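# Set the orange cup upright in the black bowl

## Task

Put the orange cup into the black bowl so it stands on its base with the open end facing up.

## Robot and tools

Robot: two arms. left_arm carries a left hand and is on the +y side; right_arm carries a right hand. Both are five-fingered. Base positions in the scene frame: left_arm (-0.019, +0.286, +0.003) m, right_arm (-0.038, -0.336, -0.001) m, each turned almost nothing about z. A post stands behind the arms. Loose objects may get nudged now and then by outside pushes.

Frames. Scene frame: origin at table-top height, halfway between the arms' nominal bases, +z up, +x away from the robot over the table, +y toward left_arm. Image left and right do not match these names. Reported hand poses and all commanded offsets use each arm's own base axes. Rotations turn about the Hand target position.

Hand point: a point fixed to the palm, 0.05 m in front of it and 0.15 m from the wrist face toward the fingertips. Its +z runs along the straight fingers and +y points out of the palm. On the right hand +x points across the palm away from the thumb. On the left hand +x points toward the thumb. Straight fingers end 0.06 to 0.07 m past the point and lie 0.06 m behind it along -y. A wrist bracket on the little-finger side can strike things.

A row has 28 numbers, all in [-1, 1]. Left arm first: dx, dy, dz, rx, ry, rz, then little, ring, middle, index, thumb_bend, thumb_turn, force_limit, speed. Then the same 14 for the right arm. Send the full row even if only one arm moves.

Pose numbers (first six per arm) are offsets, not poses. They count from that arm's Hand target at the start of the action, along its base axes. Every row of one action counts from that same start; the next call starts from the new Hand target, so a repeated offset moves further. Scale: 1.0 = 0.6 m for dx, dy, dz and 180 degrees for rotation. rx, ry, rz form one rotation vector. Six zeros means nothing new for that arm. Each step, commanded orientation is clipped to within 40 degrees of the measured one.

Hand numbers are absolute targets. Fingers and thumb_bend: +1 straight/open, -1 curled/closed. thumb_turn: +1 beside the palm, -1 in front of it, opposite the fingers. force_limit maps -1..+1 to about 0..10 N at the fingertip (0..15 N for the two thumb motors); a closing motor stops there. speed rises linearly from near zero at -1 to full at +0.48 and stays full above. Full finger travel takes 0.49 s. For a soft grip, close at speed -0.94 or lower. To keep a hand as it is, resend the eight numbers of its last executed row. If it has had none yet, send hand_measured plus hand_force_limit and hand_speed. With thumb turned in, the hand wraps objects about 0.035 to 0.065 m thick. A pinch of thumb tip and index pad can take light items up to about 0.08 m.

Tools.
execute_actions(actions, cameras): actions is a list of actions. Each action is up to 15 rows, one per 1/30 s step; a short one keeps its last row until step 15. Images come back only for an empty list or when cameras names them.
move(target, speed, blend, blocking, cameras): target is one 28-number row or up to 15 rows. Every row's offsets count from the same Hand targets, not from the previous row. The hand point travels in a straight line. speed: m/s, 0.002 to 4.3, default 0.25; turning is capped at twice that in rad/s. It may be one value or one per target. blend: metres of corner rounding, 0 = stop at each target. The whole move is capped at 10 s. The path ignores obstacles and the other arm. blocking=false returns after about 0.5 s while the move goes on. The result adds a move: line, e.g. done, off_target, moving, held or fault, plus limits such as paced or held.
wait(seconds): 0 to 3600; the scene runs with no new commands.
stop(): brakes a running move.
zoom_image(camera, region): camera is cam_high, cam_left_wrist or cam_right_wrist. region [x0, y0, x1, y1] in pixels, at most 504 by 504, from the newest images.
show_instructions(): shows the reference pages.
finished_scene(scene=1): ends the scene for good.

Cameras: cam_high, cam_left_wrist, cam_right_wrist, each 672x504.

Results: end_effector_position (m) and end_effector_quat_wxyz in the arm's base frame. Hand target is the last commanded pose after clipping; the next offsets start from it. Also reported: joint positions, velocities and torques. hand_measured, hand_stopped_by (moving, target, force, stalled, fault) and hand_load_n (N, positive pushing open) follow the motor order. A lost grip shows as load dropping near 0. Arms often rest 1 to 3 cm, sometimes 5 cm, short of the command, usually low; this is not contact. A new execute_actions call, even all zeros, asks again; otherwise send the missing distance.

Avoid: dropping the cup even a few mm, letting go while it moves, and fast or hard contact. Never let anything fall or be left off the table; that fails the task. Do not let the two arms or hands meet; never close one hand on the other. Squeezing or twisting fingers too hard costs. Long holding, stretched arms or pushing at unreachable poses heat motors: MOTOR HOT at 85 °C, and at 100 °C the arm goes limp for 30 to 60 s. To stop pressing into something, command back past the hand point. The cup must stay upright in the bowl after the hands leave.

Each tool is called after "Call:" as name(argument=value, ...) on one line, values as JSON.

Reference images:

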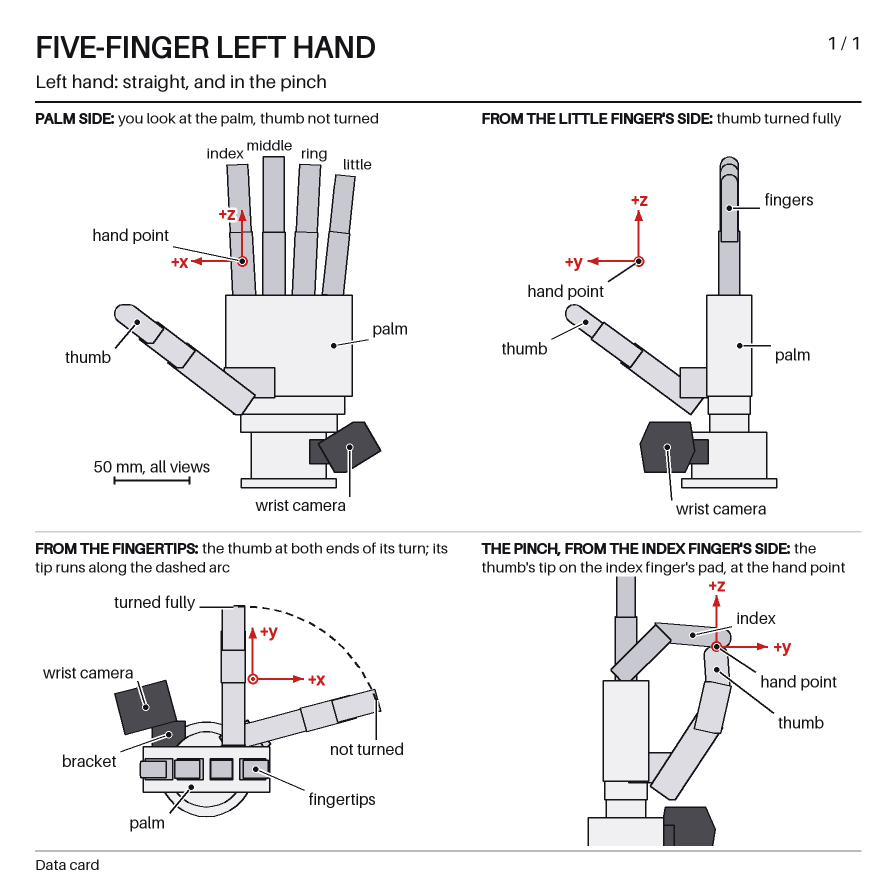

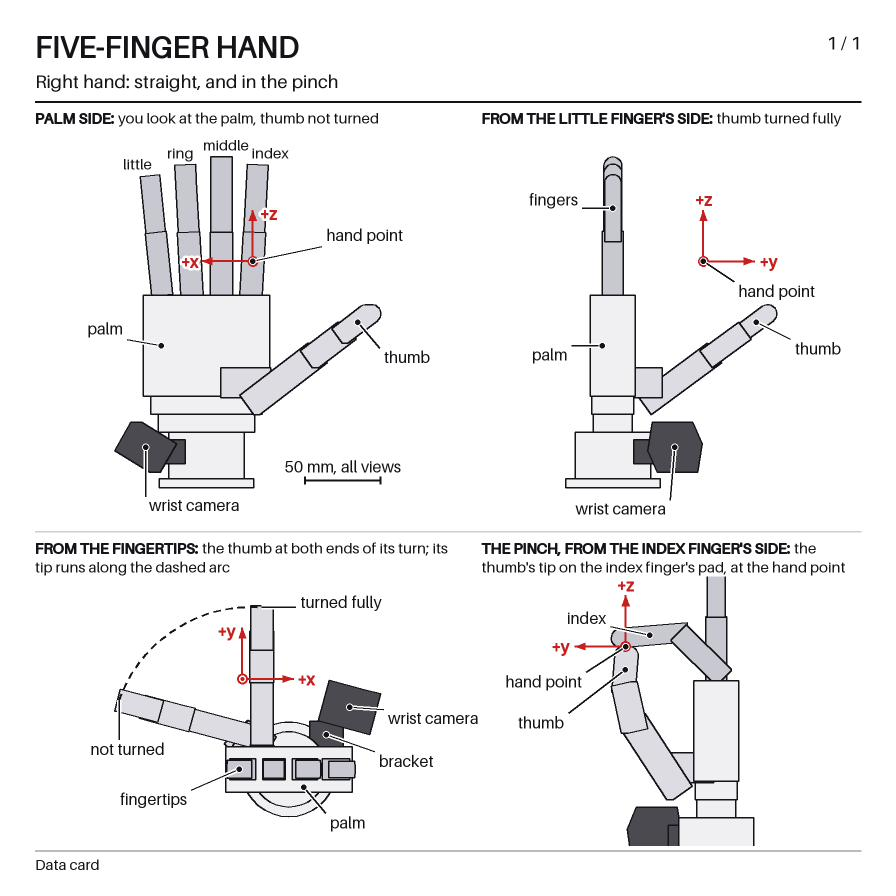

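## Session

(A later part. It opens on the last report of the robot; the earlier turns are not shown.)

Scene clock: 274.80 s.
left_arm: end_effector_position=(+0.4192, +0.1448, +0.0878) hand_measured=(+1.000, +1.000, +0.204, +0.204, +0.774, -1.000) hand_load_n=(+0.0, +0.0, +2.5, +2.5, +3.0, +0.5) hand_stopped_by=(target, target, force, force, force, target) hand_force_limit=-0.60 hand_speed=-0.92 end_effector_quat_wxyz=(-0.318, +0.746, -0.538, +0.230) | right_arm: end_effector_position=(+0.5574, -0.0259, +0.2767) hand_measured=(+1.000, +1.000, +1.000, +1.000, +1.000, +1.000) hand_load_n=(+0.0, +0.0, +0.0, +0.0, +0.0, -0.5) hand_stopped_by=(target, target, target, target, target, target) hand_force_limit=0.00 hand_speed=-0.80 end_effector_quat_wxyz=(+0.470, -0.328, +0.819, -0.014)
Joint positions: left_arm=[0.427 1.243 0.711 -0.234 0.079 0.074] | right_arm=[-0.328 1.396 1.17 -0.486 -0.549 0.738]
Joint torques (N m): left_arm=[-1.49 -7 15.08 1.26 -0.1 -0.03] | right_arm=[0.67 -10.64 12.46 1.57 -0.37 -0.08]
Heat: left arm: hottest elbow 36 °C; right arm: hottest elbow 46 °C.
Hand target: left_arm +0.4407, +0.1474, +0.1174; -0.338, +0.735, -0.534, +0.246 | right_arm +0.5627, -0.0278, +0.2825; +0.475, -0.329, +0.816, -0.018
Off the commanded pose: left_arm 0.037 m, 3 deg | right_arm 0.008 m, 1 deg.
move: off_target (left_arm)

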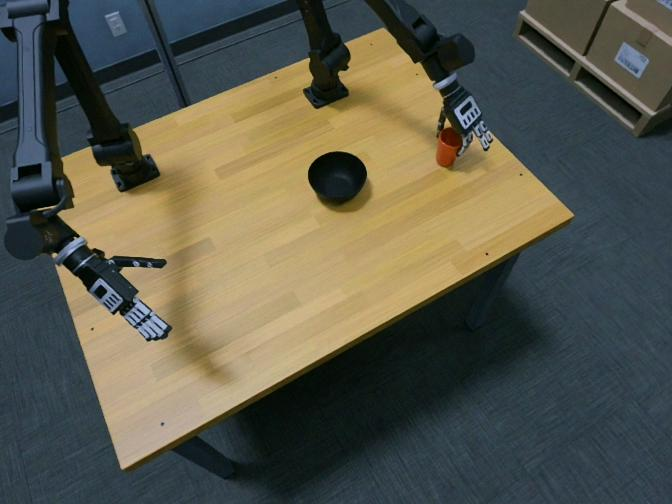

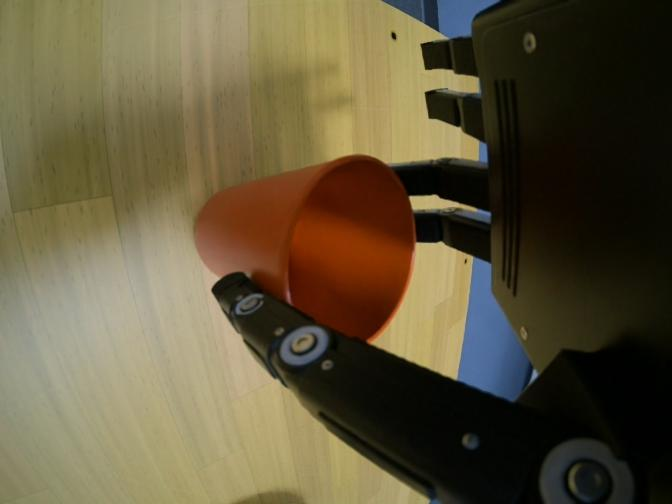

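Call:
move(target=[0,0,0.14,0,0,0, 1, 1, -0.02, -0.02, 0.68, -1, -0.6, -0.92, 0,0,0,0,0,0, 1,1,1,1,1,1,0,-0.8], speed=0.1, cameras=["cam_high","cam_left_wrist"])

Call:
zoom_image(camera="cam_high", region=[400, 40, 540, 180])

Scene clock: 278.77 s.
left_arm: end_effector_position=(+0.4221, +0.1461, +0.1683) hand_measured=(+1.000, +1.000, +0.204, +0.204, +0.774, -1.000) hand_load_n=(+0.5, +0.0, +2.5, +2.0, +3.0, +0.5) hand_stopped_by=(target, target, force, force, force, target) hand_force_limit=-0.60 hand_speed=-0.92 end_effector_quat_wxyz=(-0.317, +0.746, -0.538, +0.230) | right_arm: end_effector_position=(+0.5574, -0.0259, +0.2767) hand_measured=(+1.000, +1.000, +1.000, +1.000, +1.000, +1.000) hand_load_n=(+0.0, +0.0, +0.0, +0.0, -0.5, -0.5) hand_stopped_by=(target, target, target, target, target, target) hand_force_limit=0.00 hand_speed=-0.80 end_effector_quat_wxyz=(+0.470, -0.328, +0.819, -0.014)
Joint positions: left_arm=[0.427 1.153 0.871 -0.486 0.079 0.074] | right_arm=[-0.328 1.396 1.17 -0.486 -0.549 0.738]
Joint torques (N m): left_arm=[-1.49 -6.36 16.69 1.4 -0.09 -0.03] | right_arm=[0.67 -10.52 12.45 1.57 -0.37 -0.08]
Heat: left arm: hottest elbow 37 °C; right arm: hottest elbow 46 °C.
Hand target: left_arm +0.4408, +0.1475, +0.2015; -0.338, +0.735, -0.534, +0.246 | right_arm +0.5627, -0.0278, +0.2825; +0.475, -0.329, +0.816, -0.018
Off the commanded pose: left_arm 0.038 m, 3 deg | right_arm 0.008 m, 1 deg.
move: off_target (left_arm)

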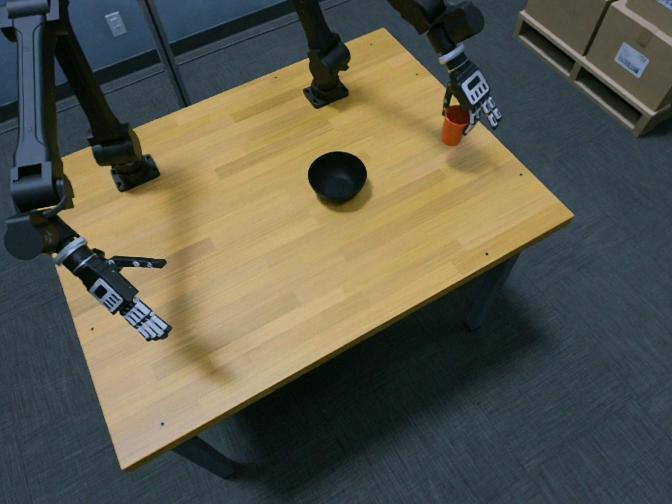

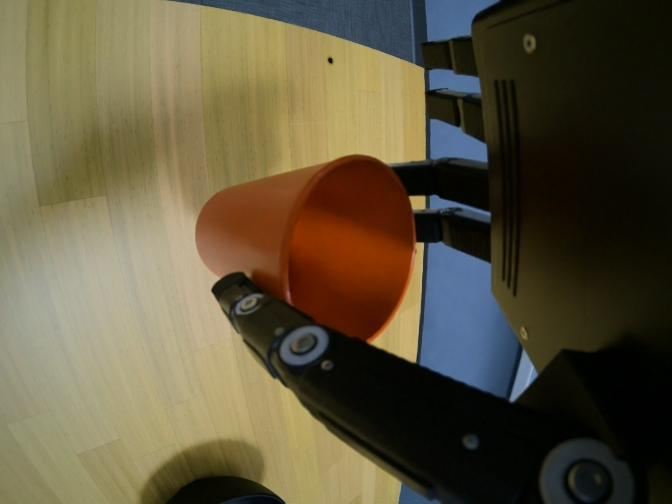

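Scaled by 3.600 from the camera's image (finer frame: 960x720).

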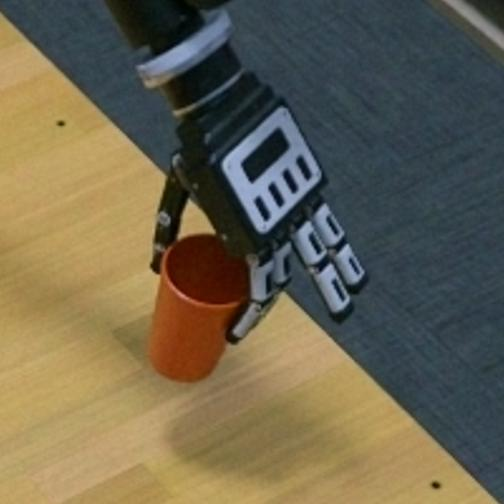

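Call:
move(target=[[-0.01,-0.05,0.08,0,0,-0.03, 1, 1, -0.02, -0.02, 0.68, -1, -0.6, -0.92, 0,0,0,0,0,0, 1,1,1,1,1,1,0,-0.8],[-0.1647,-0.5425,0.09,0,0,-0.2528, 1, 1, -0.02, -0.02, 0.68, -1, -0.6, -0.92, 0,0,0,0,0,0, 1,1,1,1,1,1,0,-0.8]], speed=0.18, blend=0.03, cameras=["cam_high","cam_left_wrist"])

Call:
zoom_image(camera="cam_high", region=[260, 60, 440, 240])

Scene clock: 301.70 s.
left_arm: end_effector_position=(+0.3418, -0.1728, +0.2534) hand_measured=(+1.000, +1.000, +0.204, +0.204, +0.774, -1.000) hand_load_n=(+0.5, +0.0, +2.5, +2.0, +3.5, +0.5) hand_stopped_by=(target, target, force, force, force, target) hand_force_limit=-0.60 hand_speed=-0.92 end_effector_quat_wxyz=(+0.219, -0.471, +0.777, -0.356) | right_arm: end_effector_position=(+0.5574, -0.0259, +0.2767) hand_measured=(+1.000, +1.000, +1.000, +1.000, +1.000, +1.000) hand_load_n=(+0.0, +0.0, +0.0, +0.0, +0.0, +0.0) hand_stopped_by=(target, target, target, target, target, target) hand_force_limit=0.00 hand_speed=-0.80 end_effector_quat_wxyz=(+0.470, -0.328, +0.819, -0.014)
Joint positions: left_arm=[-0.355 0.897 0.911 -0.726 0.089 0.084] | right_arm=[-0.328 1.396 1.17 -0.486 -0.549 0.738]
Joint torques (N m): left_arm=[-1.38 -2.55 12.46 1.66 -0.12 -0.04] | right_arm=[0.67 -10.58 12.45 1.57 -0.36 -0.08]
Heat: left arm: hottest elbow 44 °C; right arm: hottest elbow 46 °C.
Hand target: left_arm +0.3419, -0.1781, +0.2554; +0.217, -0.471, +0.776, -0.358 | right_arm +0.5627, -0.0278, +0.2825; +0.475, -0.329, +0.816, -0.018
Off the commanded pose: left_arm 0.006 m, 0 deg | right_arm 0.008 m, 1 deg.
move: done; blend cut to 0.0284 m at target 1

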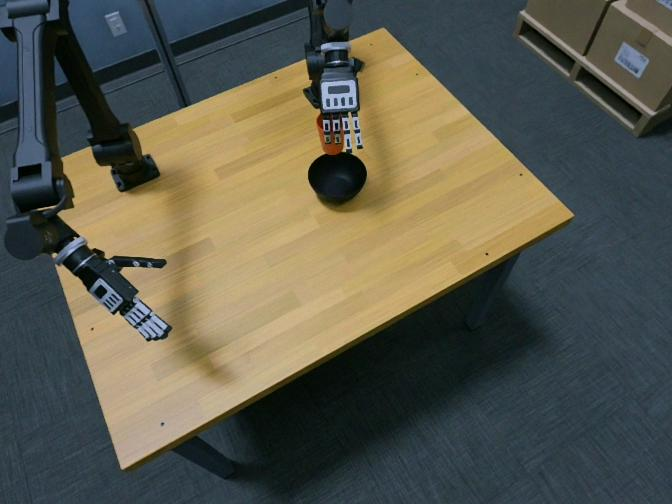

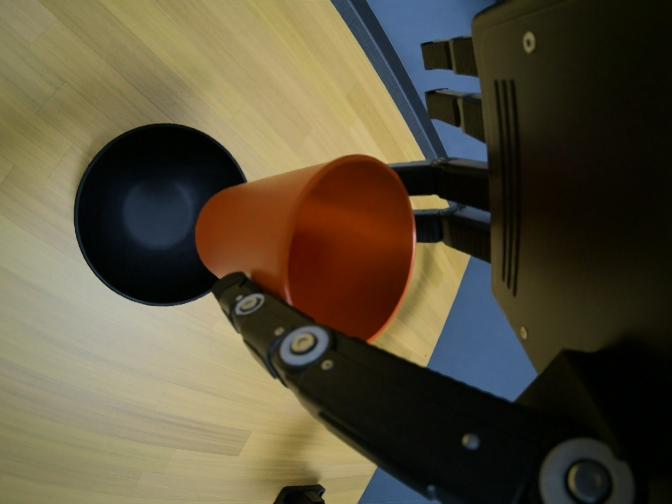

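Scaled by 2.800 from the camera's image (finer frame: 960x720).

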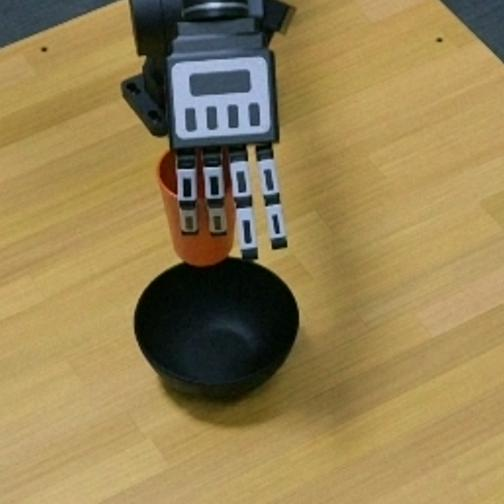

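Call:
zoom_image(camera="cam_left_wrist", region=[50, 80, 450, 380])

Scaled by 1.260 from the camera's image (finer frame: 960x720).

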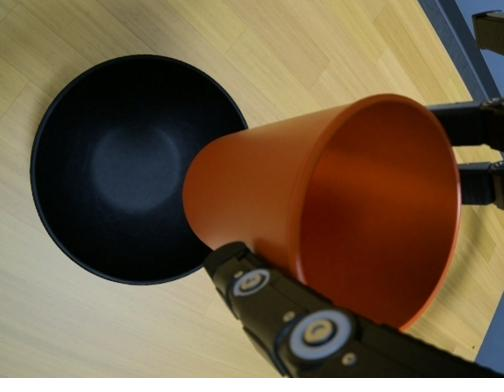

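Call:
move(target=[0.0135,0.0202,-0.1257,0,0,0, 1, 1, -0.02, -0.02, 0.68, -1, -0.6, -0.92, 0,0,0,0,0,0, 1,1,1,1,1,1,0,-0.8], speed=0.12, cameras=["cam_high","cam_left_wrist"])

Call:
zoom_image(camera="cam_high", region=[260, 80, 420, 220])

Call:
zoom_image(camera="cam_left_wrist", region=[50, 80, 450, 380])

Scene clock: 330.03 s.
left_arm: end_effector_position=(+0.3442, -0.1697, +0.1804) hand_measured=(+1.000, +1.000, +0.204, +0.204, +0.774, -1.000) hand_load_n=(+0.0, +0.0, +2.5, +2.0, +3.0, +0.5) hand_stopped_by=(target, target, force, force, force, target) hand_force_limit=-0.60 hand_speed=-0.92 end_effector_quat_wxyz=(+0.210, -0.472, +0.779, -0.356) | right_arm: end_effector_position=(+0.5574, -0.0259, +0.2767) hand_measured=(+1.000, +1.000, +1.000, +1.000, +1.000, +1.000) hand_load_n=(+0.0, +0.0, +0.0, +0.0, +0.0, -0.5) hand_stopped_by=(target, target, target, target, target, target) hand_force_limit=0.00 hand_speed=-0.80 end_effector_quat_wxyz=(+0.470, -0.328, +0.819, -0.014)
Joint positions: left_arm=[-0.33 0.93 0.74 -0.536 0.122 0.097] | right_arm=[-0.328 1.396 1.17 -0.486 -0.549 0.738]
Joint torques (N m): left_arm=[0.79 -2.84 11.38 2.32 0.08 0.15] | right_arm=[0.62 -10.58 12.46 1.58 -0.37 -0.08]
Heat: left arm: hottest elbow 42 °C; right arm: hottest elbow 46 °C.
Hand target: left_arm +0.3501, -0.1659, +0.1801; +0.217, -0.471, +0.776, -0.358 | right_arm +0.5627, -0.0278, +0.2825; +0.475, -0.329, +0.816, -0.018
Off the commanded pose: left_arm 0.007 m, 1 deg | right_arm 0.008 m, 1 deg.
move: done

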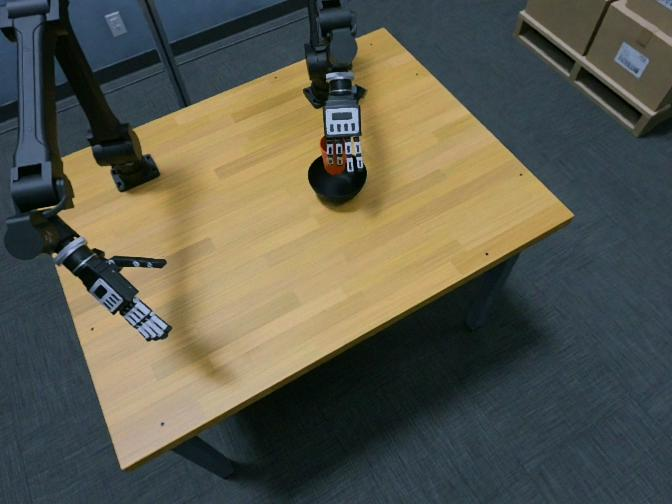

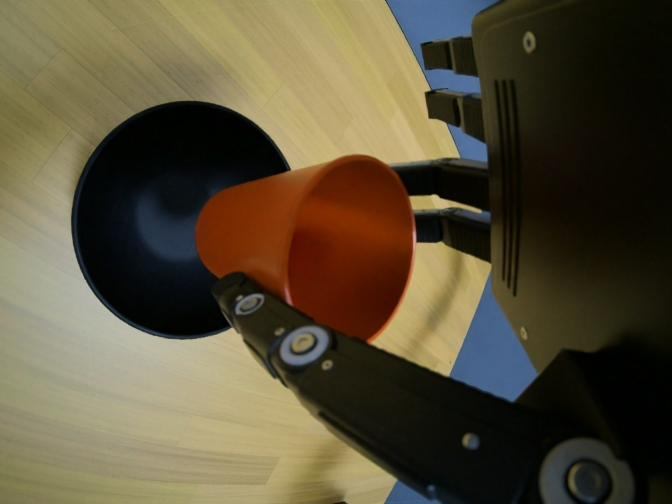

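Scaled by 3.150 from the camera's image (finer frame: 960x720).

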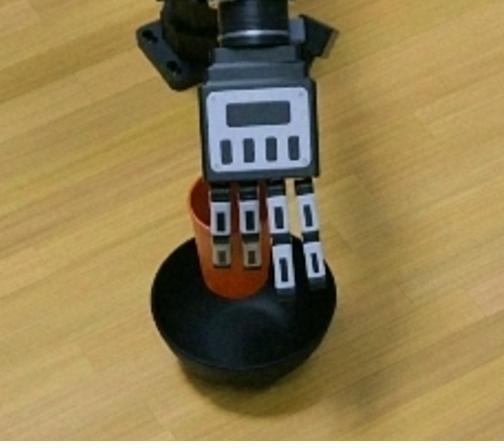

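Scaled by 1.260 from the camera's image (finer frame: 960x720).

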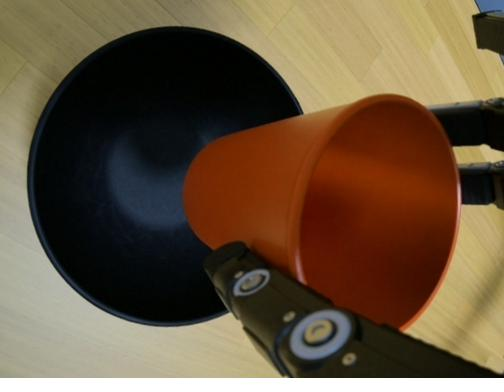

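Call:
move(target=[0.0092,0.0115,-0.0918,0,0,0, 1, 1, -0.02, -0.02, 0.68, -1, -0.6, -0.92, 0,0,0,0,0,0, 1,1,1,1,1,1,0,-0.8], speed=0.08, cameras=["cam_high","cam_left_wrist"])

Call:
zoom_image(camera="cam_high", region=[260, 80, 420, 220])

Call:
zoom_image(camera="cam_left_wrist", region=[50, 80, 450, 380])

Scene clock: 344.03 s.
left_arm: end_effector_position=(+0.3504, -0.1633, +0.1262) hand_measured=(+1.000, +1.000, +0.204, +0.204, +0.774, -1.000) hand_load_n=(+0.0, +0.0, +2.5, +2.0, +3.5, +0.0) hand_stopped_by=(target, target, force, force, force, target) hand_force_limit=-0.60 hand_speed=-0.92 end_effector_quat_wxyz=(+0.210, -0.471, +0.779, -0.357) | right_arm: end_effector_position=(+0.5574, -0.0259, +0.2767) hand_measured=(+1.000, +1.000, +1.000, +1.000, +1.000, +1.000) hand_load_n=(+0.0, +0.0, +0.5, +0.0, +0.0, +0.0) hand_stopped_by=(target, target, target, target, target, target) hand_force_limit=0.00 hand_speed=-0.80 end_effector_quat_wxyz=(+0.470, -0.328, +0.819, -0.014)
Joint positions: left_arm=[-0.302 0.993 0.627 -0.36 0.144 0.116] | right_arm=[-0.328 1.396 1.17 -0.486 -0.549 0.738]
Joint torques (N m): left_arm=[0.79 -3.14 10.81 2.36 0.09 0.15] | right_arm=[0.67 -10.58 12.45 1.57 -0.37 -0.08]
Heat: left arm: hottest elbow 42 °C; right arm: hottest elbow 46 °C.
Hand target: left_arm +0.3556, -0.1591, +0.1251; +0.217, -0.471, +0.776, -0.358 | right_arm +0.5627, -0.0278, +0.2825; +0.475, -0.329, +0.816, -0.018
Off the commanded pose: left_arm 0.007 m, 1 deg | right_arm 0.008 m, 1 deg.
move: done

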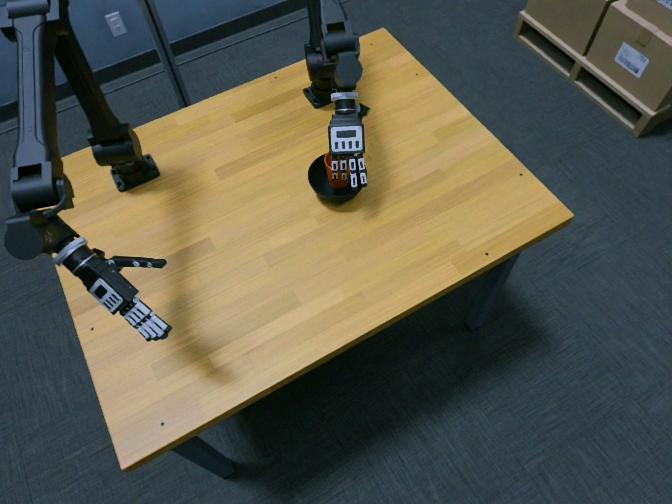

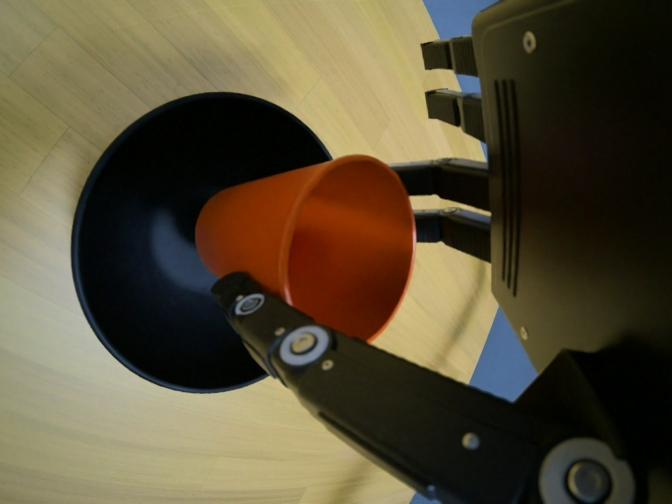

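Scaled by 3.150 from the camera's image (finer frame: 960x720).

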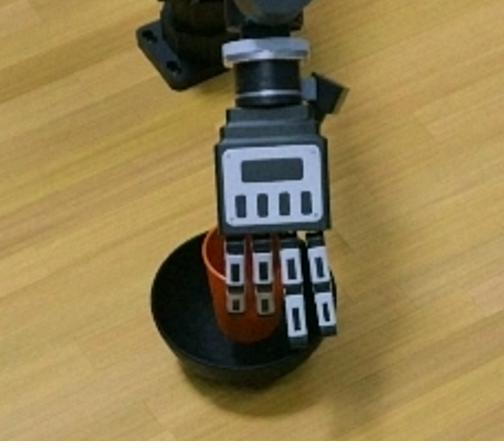

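Scaled by 1.260 from the camera's image (finer frame: 960x720).

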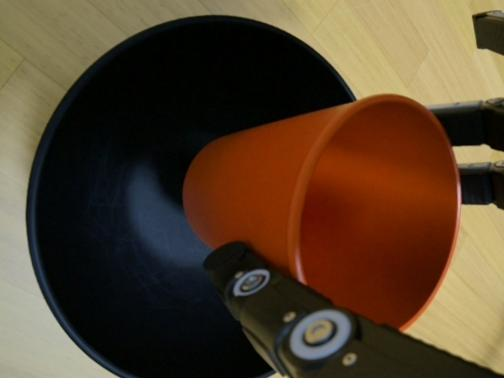

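Call:
move(target=[-0.004,-0.007,-0.042,0,0,0, 1, 1, -0.02, -0.02, 0.68, -1, -0.6, -0.92, 0,0,0,0,0,0, 1,1,1,1,1,1,0,-0.8], speed=0.05, cameras=["cam_high","cam_left_wrist"])

Call:
zoom_image(camera="cam_high", region=[260, 80, 420, 220])

Call:
zoom_image(camera="cam_left_wrist", region=[50, 80, 450, 430])

Scene clock: 356.97 s.
left_arm: end_effector_position=(+0.3509, -0.1619, +0.1013) hand_measured=(+1.000, +1.000, +0.204, +0.204, +0.774, -1.000) hand_load_n=(+0.0, +0.0, +2.5, +2.0, +3.0, +0.0) hand_stopped_by=(target, target, force, force, force, target) hand_force_limit=-0.60 hand_speed=-0.92 end_effector_quat_wxyz=(+0.214, -0.472, +0.778, -0.355) | right_arm: end_effector_position=(+0.5574, -0.0259, +0.2767) hand_measured=(+1.000, +1.000, +1.000, +1.000, +1.000, +1.000) hand_load_n=(+0.0, +0.0, +0.0, +0.0, +0.0, -0.5) hand_stopped_by=(target, target, target, target, target, target) hand_force_limit=0.00 hand_speed=-0.80 end_effector_quat_wxyz=(+0.470, -0.328, +0.819, -0.014)
Joint positions: left_arm=[-0.302 1.027 0.576 -0.272 0.137 0.116] | right_arm=[-0.328 1.396 1.17 -0.486 -0.549 0.738]
Joint torques (N m): left_arm=[-0.56 -3.19 10.41 2.28 -0.1 0.05] | right_arm=[0.62 -10.64 12.46 1.58 -0.37 -0.07]
Heat: left arm: hottest elbow 40 °C; right arm: hottest elbow 47 °C.
Hand target: left_arm +0.3531, -0.1632, +0.0998; +0.217, -0.471, +0.777, -0.358 | right_arm +0.5627, -0.0278, +0.2825; +0.475, -0.329, +0.816, -0.018
Off the commanded pose: left_arm 0.003 m, 0 deg | right_arm 0.008 m, 1 deg.
move: done

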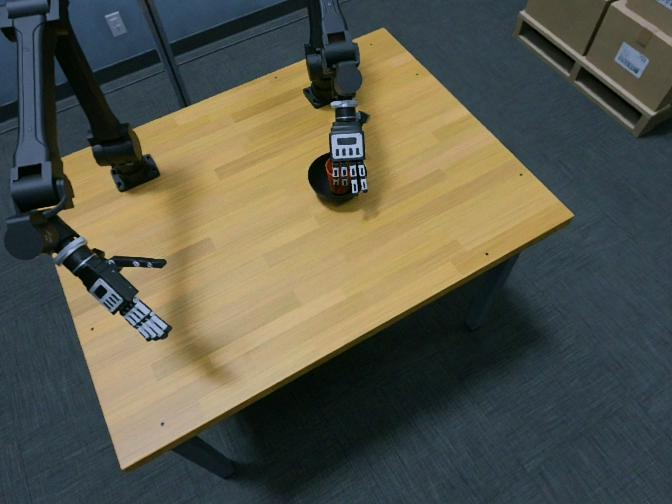

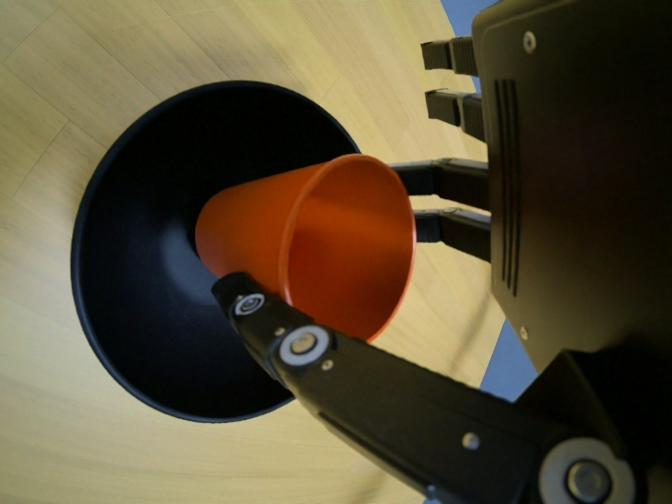

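Scaled by 3.150 from the camera's image (finer frame: 960x720).

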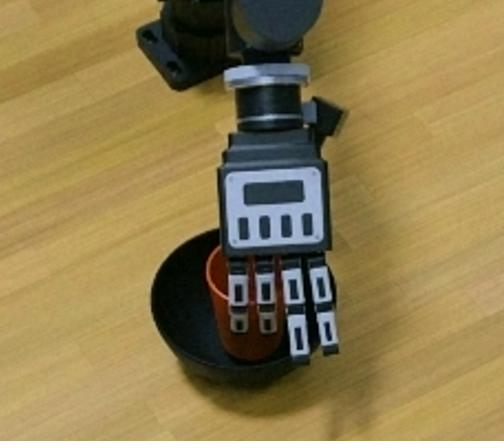

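Scaled by 1.260 from the camera's image (finer frame: 960x720).

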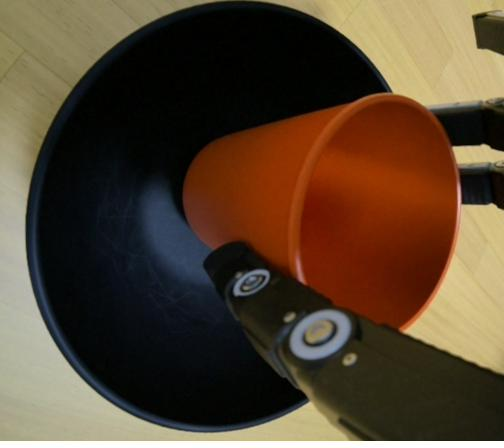

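Call:
move(target=[-0.0085,-0.0113,-0.0072,0,0,0, 1, 1, -0.02, -0.02, 0.68, -1, -0.6, -0.92, 0,0,0,0,0,0, 1,1,1,1,1,1,0,-0.8], speed=0.05, cameras=["cam_high","cam_left_wrist"])

Call:
zoom_image(camera="cam_high", region=[260, 80, 420, 220])

Scene clock: 363.33 s.
left_arm: end_effector_position=(+0.3476, -0.1640, +0.0959) hand_measured=(+1.000, +1.000, +0.204, +0.204, +0.774, -1.000) hand_load_n=(+0.0, +0.0, +2.5, +2.0, +3.0, +0.5) hand_stopped_by=(target, target, force, force, force, target) hand_force_limit=-0.60 hand_speed=-0.92 end_effector_quat_wxyz=(+0.217, -0.473, +0.778, -0.352) | right_arm: end_effector_position=(+0.5574, -0.0259, +0.2767) hand_measured=(+1.000, +1.000, +1.000, +1.000, +1.000, +1.000) hand_load_n=(+0.0, +0.0, +0.0, -0.5, +0.0, +0.0) hand_stopped_by=(target, target, target, target, target, target) hand_force_limit=0.00 hand_speed=-0.80 end_effector_quat_wxyz=(+0.470, -0.328, +0.819, -0.014)
Joint positions: left_arm=[-0.319 1.027 0.561 -0.258 0.116 0.107] | right_arm=[-0.328 1.396 1.17 -0.486 -0.549 0.738]
Joint torques (N m): left_arm=[-1.55 -3.25 10.36 2.33 -0.11 -0.04] | right_arm=[0.62 -10.52 12.45 1.58 -0.37 -0.08]
Heat: left arm: hottest elbow 40 °C; right arm: hottest elbow 47 °C.
Hand target: left_arm +0.3480, -0.1700, +0.0955; +0.217, -0.471, +0.776, -0.358 | right_arm +0.5627, -0.0278, +0.2825; +0.475, -0.329, +0.816, -0.018
Off the commanded pose: left_arm 0.006 m, 1 deg | right_arm 0.008 m, 1 deg.
move: done

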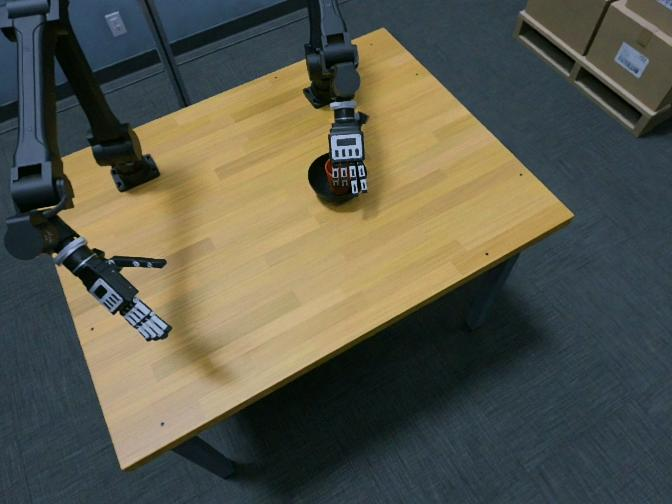

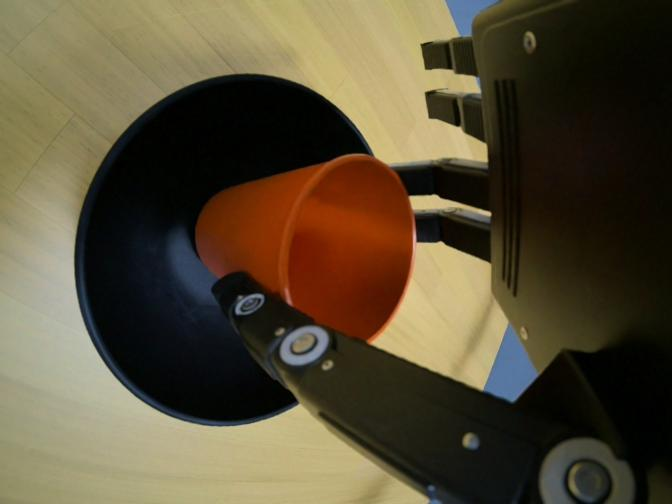

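Scaled by 3.150 from the camera's image (finer frame: 960x720).

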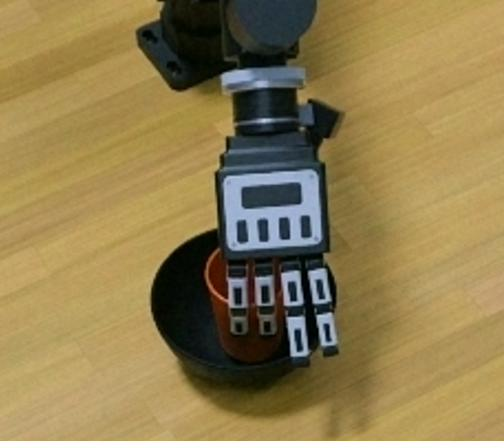

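Call:
move(target=[0,0,-0.008,0,0,0, 1, 1, -0.02, -0.02, 0.68, -1, -0.6, -0.92, 0,0,0,0,0,0, 1,1,1,1,1,1,0,-0.8], speed=0.04, cameras=["cam_left_wrist"])

Scene clock: 366.10 s.
left_arm: end_effector_position=(+0.3479, -0.1641, +0.0922) hand_measured=(+1.000, +1.000, +0.204, +0.204, +0.774, -1.000) hand_load_n=(+0.0, +0.0, +2.5, +2.0, +3.0, +0.0) hand_stopped_by=(target, target, force, force, force, target) hand_force_limit=-0.60 hand_speed=-0.92 end_effector_quat_wxyz=(+0.218, -0.473, +0.777, -0.353) | right_arm: end_effector_position=(+0.5574, -0.0259, +0.2767) hand_measured=(+1.000, +1.000, +1.000, +1.000, +1.000, +1.000) hand_load_n=(+0.0, +0.0, +0.0, +0.0, +0.0, -0.5) hand_stopped_by=(target, target, target, target, target, target) hand_force_limit=0.00 hand_speed=-0.80 end_effector_quat_wxyz=(+0.470, -0.328, +0.819, -0.014)
Joint positions: left_arm=[-0.319 1.033 0.553 -0.24 0.115 0.106] | right_arm=[-0.328 1.396 1.17 -0.486 -0.549 0.738]
Joint torques (N m): left_arm=[-1.49 -3.14 10.26 2.3 -0.11 -0.04] | right_arm=[0.67 -10.64 12.46 1.57 -0.37 -0.07]
Heat: left arm: hottest elbow 40 °C; right arm: hottest elbow 47 °C.
Hand target: left_arm +0.3481, -0.1700, +0.0908; +0.217, -0.471, +0.776, -0.358 | right_arm +0.5627, -0.0278, +0.2825; +0.475, -0.329, +0.816, -0.018
Off the commanded pose: left_arm 0.006 m, 1 deg | right_arm 0.008 m, 1 deg.
move: done

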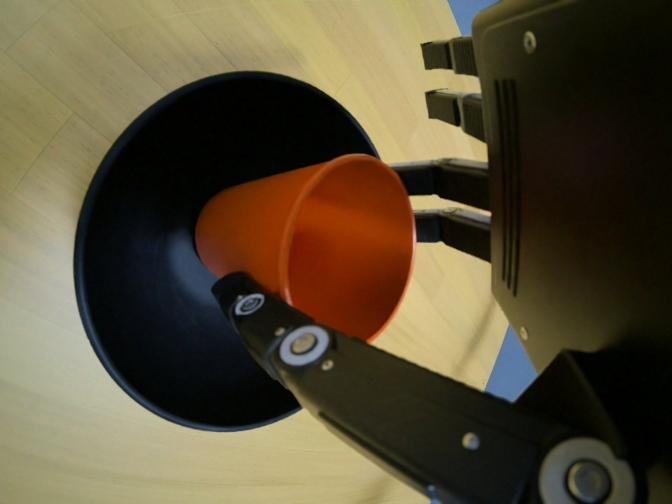

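Call:
move(target=[0,0,-0.007,0,0,0, 1, 1, -0.02, -0.02, 0.68, -1, -0.6, -0.92, 0,0,0,0,0,0, 1,1,1,1,1,1,0,-0.8], speed=0.03, cameras=["cam_left_wrist","cam_high"])

Call:
zoom_image(camera="cam_high", region=[260, 80, 420, 220])

Call:
zoom_image(camera="cam_left_wrist", region=[120, 130, 440, 370])

Scene clock: 370.67 s.
left_arm: end_effector_position=(+0.3486, -0.1643, +0.0892) hand_measured=(+1.000, +1.000, +0.204, +0.204, +0.774, -1.000) hand_load_n=(+0.0, +0.0, +2.0, +2.0, +3.0, +0.5) hand_stopped_by=(target, target, force, force, force, target) hand_force_limit=-0.60 hand_speed=-0.92 end_effector_quat_wxyz=(+0.219, -0.473, +0.777, -0.354) | right_arm: end_effector_position=(+0.5574, -0.0259, +0.2767) hand_measured=(+1.000, +1.000, +1.000, +1.000, +1.000, +1.000) hand_load_n=(+0.0, +0.0, +0.0, +0.0, +0.0, +0.0) hand_stopped_by=(target, target, target, target, target, target) hand_force_limit=0.00 hand_speed=-0.80 end_effector_quat_wxyz=(+0.470, -0.328, +0.819, -0.014)
Joint positions: left_arm=[-0.319 1.04 0.546 -0.224 0.115 0.106] | right_arm=[-0.328 1.396 1.17 -0.486 -0.549 0.738]
Joint torques (N m): left_arm=[-1.49 -3.08 10.09 2.28 -0.11 -0.03] | right_arm=[0.62 -10.58 12.48 1.57 -0.37 -0.07]
Heat: left arm: hottest elbow 40 °C; right arm: hottest elbow 47 °C.
Hand target: left_arm +0.3480, -0.1700, +0.0864; +0.217, -0.471, +0.776, -0.358 | right_arm +0.5627, -0.0278, +0.2825; +0.475, -0.329, +0.816, -0.018
Off the commanded pose: left_arm 0.006 m, 1 deg | right_arm 0.008 m, 1 deg.
move: done
Images, in order (width x height): cam_high 672x504, cam_left_wrist 672x504.

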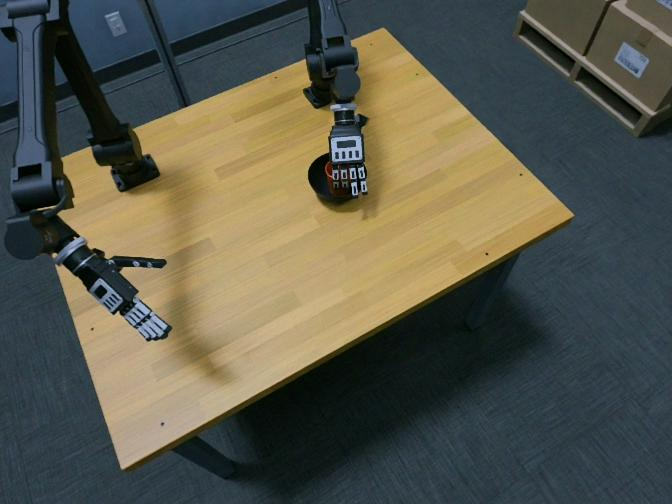

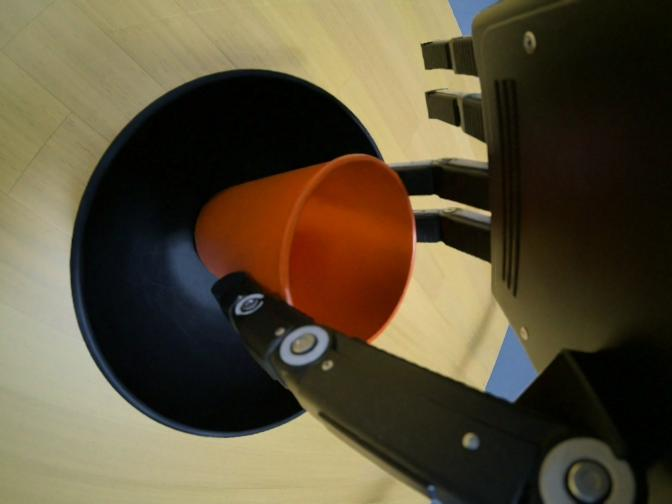

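Scaled by 3.150 from the camera's image (finer frame: 960x720).

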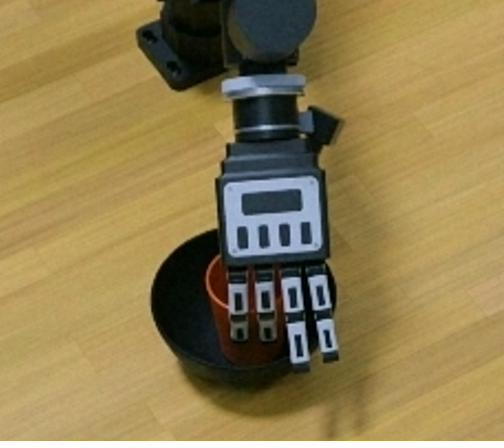

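Scaled by 1.575 from the camera's image (finer frame: 960x720).

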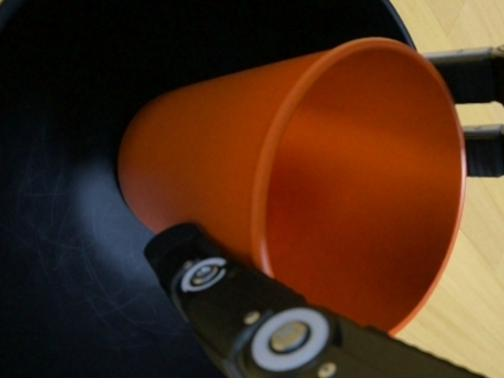

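Call:
move(target=[0,0,-0.005,0,0,0, 1, 1, -0.02, -0.02, 0.68, -1, -0.6, -0.92, 0,0,0,0,0,0, 1,1,1,1,1,1,0,-0.8], speed=0.03, cameras=["cam_left_wrist","cam_high"])

Call:
zoom_image(camera="cam_high", region=[260, 80, 420, 220])

Scene clock: 373.57 s.
left_arm: end_effector_position=(+0.3499, -0.1648, +0.0889) hand_measured=(+1.000, +1.000, +0.204, +0.204, +0.774, -1.000) hand_load_n=(+0.0, +0.0, +2.0, +1.5, +3.0, +0.0) hand_stopped_by=(target, target, force, force, force, target) hand_force_limit=-0.60 hand_speed=-0.92 end_effector_quat_wxyz=(+0.221, -0.472, +0.775, -0.357) | right_arm: end_effector_position=(+0.5574, -0.0259, +0.2767) hand_measured=(+1.000, +1.000, +1.000, +1.000, +1.000, +1.000) hand_load_n=(+0.0, +0.0, +0.0, +0.0, -0.5, +0.0) hand_stopped_by=(target, target, target, target, target, target) hand_force_limit=0.00 hand_speed=-0.80 end_effector_quat_wxyz=(+0.470, -0.328, +0.819, -0.014)
Joint positions: left_arm=[-0.319 1.042 0.544 -0.213 0.115 0.105] | right_arm=[-0.328 1.396 1.17 -0.486 -0.549 0.738]
Joint torques (N m): left_arm=[-1.49 -2.84 9.78 2.19 -0.11 -0.03] | right_arm=[0.62 -10.58 12.45 1.57 -0.37 -0.08]
Heat: left arm: hottest elbow 40 °C; right arm: hottest elbow 47 °C.
Hand target: left_arm +0.3481, -0.1700, +0.0836; +0.217, -0.471, +0.776, -0.358 | right_arm +0.5627, -0.0278, +0.2825; +0.475, -0.329, +0.816, -0.018
Off the commanded pose: left_arm 0.008 m, 1 deg | right_arm 0.008 m, 1 deg.
move: done
Images, in order (width x height): cam_high 672x504, cam_left_wrist 672x504.

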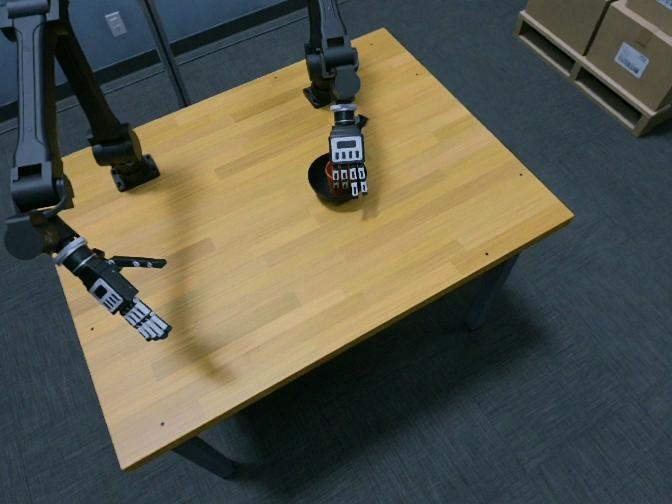

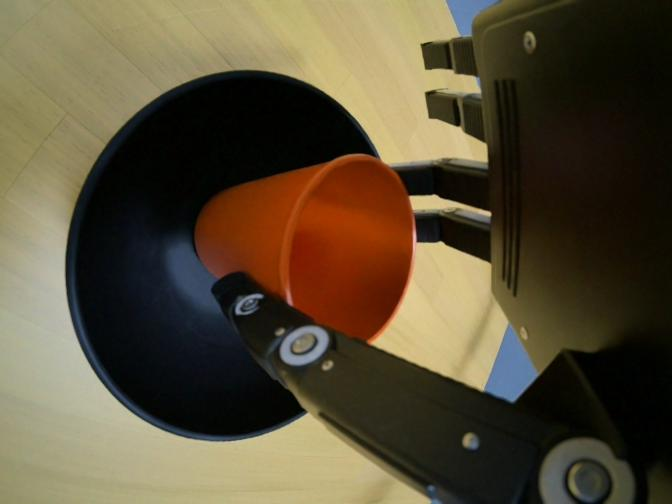

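Scaled by 3.150 from the camera's image (finer frame: 960x720).

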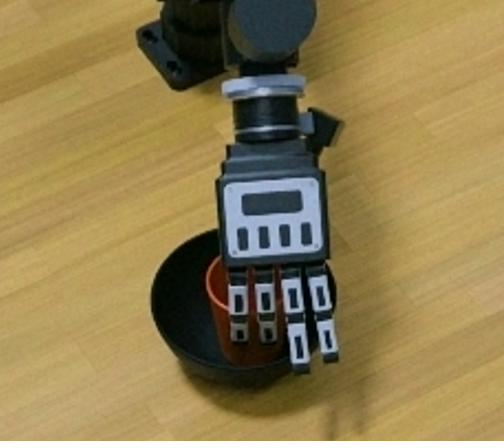

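Call:
move(target=[[0,0,0.008,0,0,0, 1, 1, -0.02, -0.02, 0.68, -1, -0.6, -0.92, 0,0,0,0,0,0, 1,1,1,1,1,1,0,-0.8],[0,0,0.008,0,0,0, 1, 1, 0.6, 0.6, 1, -1, -0.6, -0.9, 0,0,0,0,0,0, 1,1,1,1,1,1,0,-0.8]], speed=0.03, cameras=["cam_left_wrist","cam_high"])

Call:
zoom_image(camera="cam_high", region=[260, 80, 420, 220])

Scene clock: 381.10 s.
left_arm: end_effector_position=(+0.3499, -0.1648, +0.0889) hand_measured=(+1.000, +1.000, +0.600, +0.600, +1.000, -1.000) hand_load_n=(+0.0, +0.0, -0.5, +0.0, +0.0, +0.0) hand_stopped_by=(target, target, target, target, target, target) hand_force_limit=-0.60 hand_speed=-0.90 end_effector_quat_wxyz=(+0.220, -0.472, +0.775, -0.357) | right_arm: end_effector_position=(+0.5574, -0.0259, +0.2767) hand_measured=(+1.000, +1.000, +1.000, +1.000, +1.000, +1.000) hand_load_n=(+0.0, +0.0, +0.0, +0.0, +0.0, -0.5) hand_stopped_by=(target, target, target, target, target, target) hand_force_limit=0.00 hand_speed=-0.80 end_effector_quat_wxyz=(+0.470, -0.328, +0.819, -0.014)
Joint positions: left_arm=[-0.319 1.042 0.544 -0.213 0.115 0.105] | right_arm=[-0.328 1.396 1.17 -0.486 -0.549 0.738]
Joint torques (N m): left_arm=[-1.55 -3.43 10.62 1.7 -0.11 -0.02] | right_arm=[0.62 -10.58 12.45 1.59 -0.37 -0.08]
Heat: left arm: hottest elbow 40 °C; right arm: hottest elbow 47 °C.
Hand target: left_arm +0.3481, -0.1700, +0.0884; +0.217, -0.471, +0.776, -0.358 | right_arm +0.5627, -0.0278, +0.2825; +0.475, -0.329, +0.816, -0.018
Off the commanded pose: left_arm 0.006 m, 0 deg | right_arm 0.008 m, 1 deg.
move: done
Images, in order (width x height): cam_high 672x504, cam_left_wrist 672x504.

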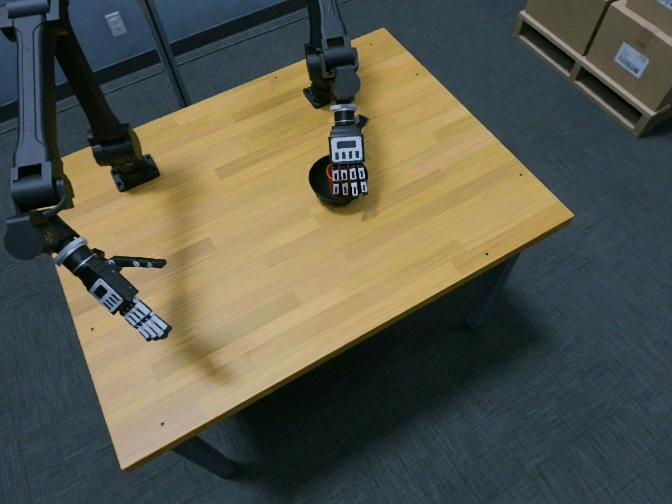

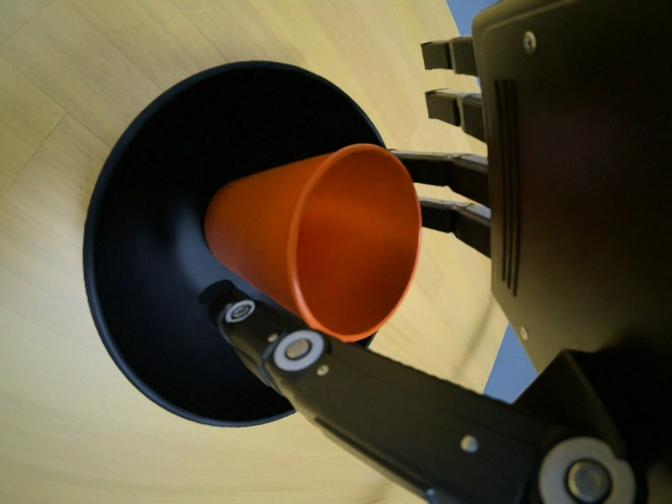

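Scaled by 3.150 from the camera's image (finer frame: 960x720).

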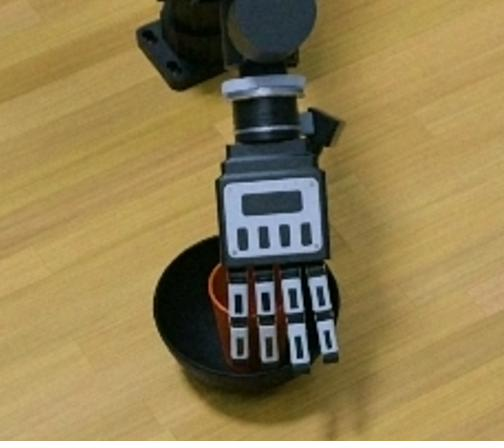

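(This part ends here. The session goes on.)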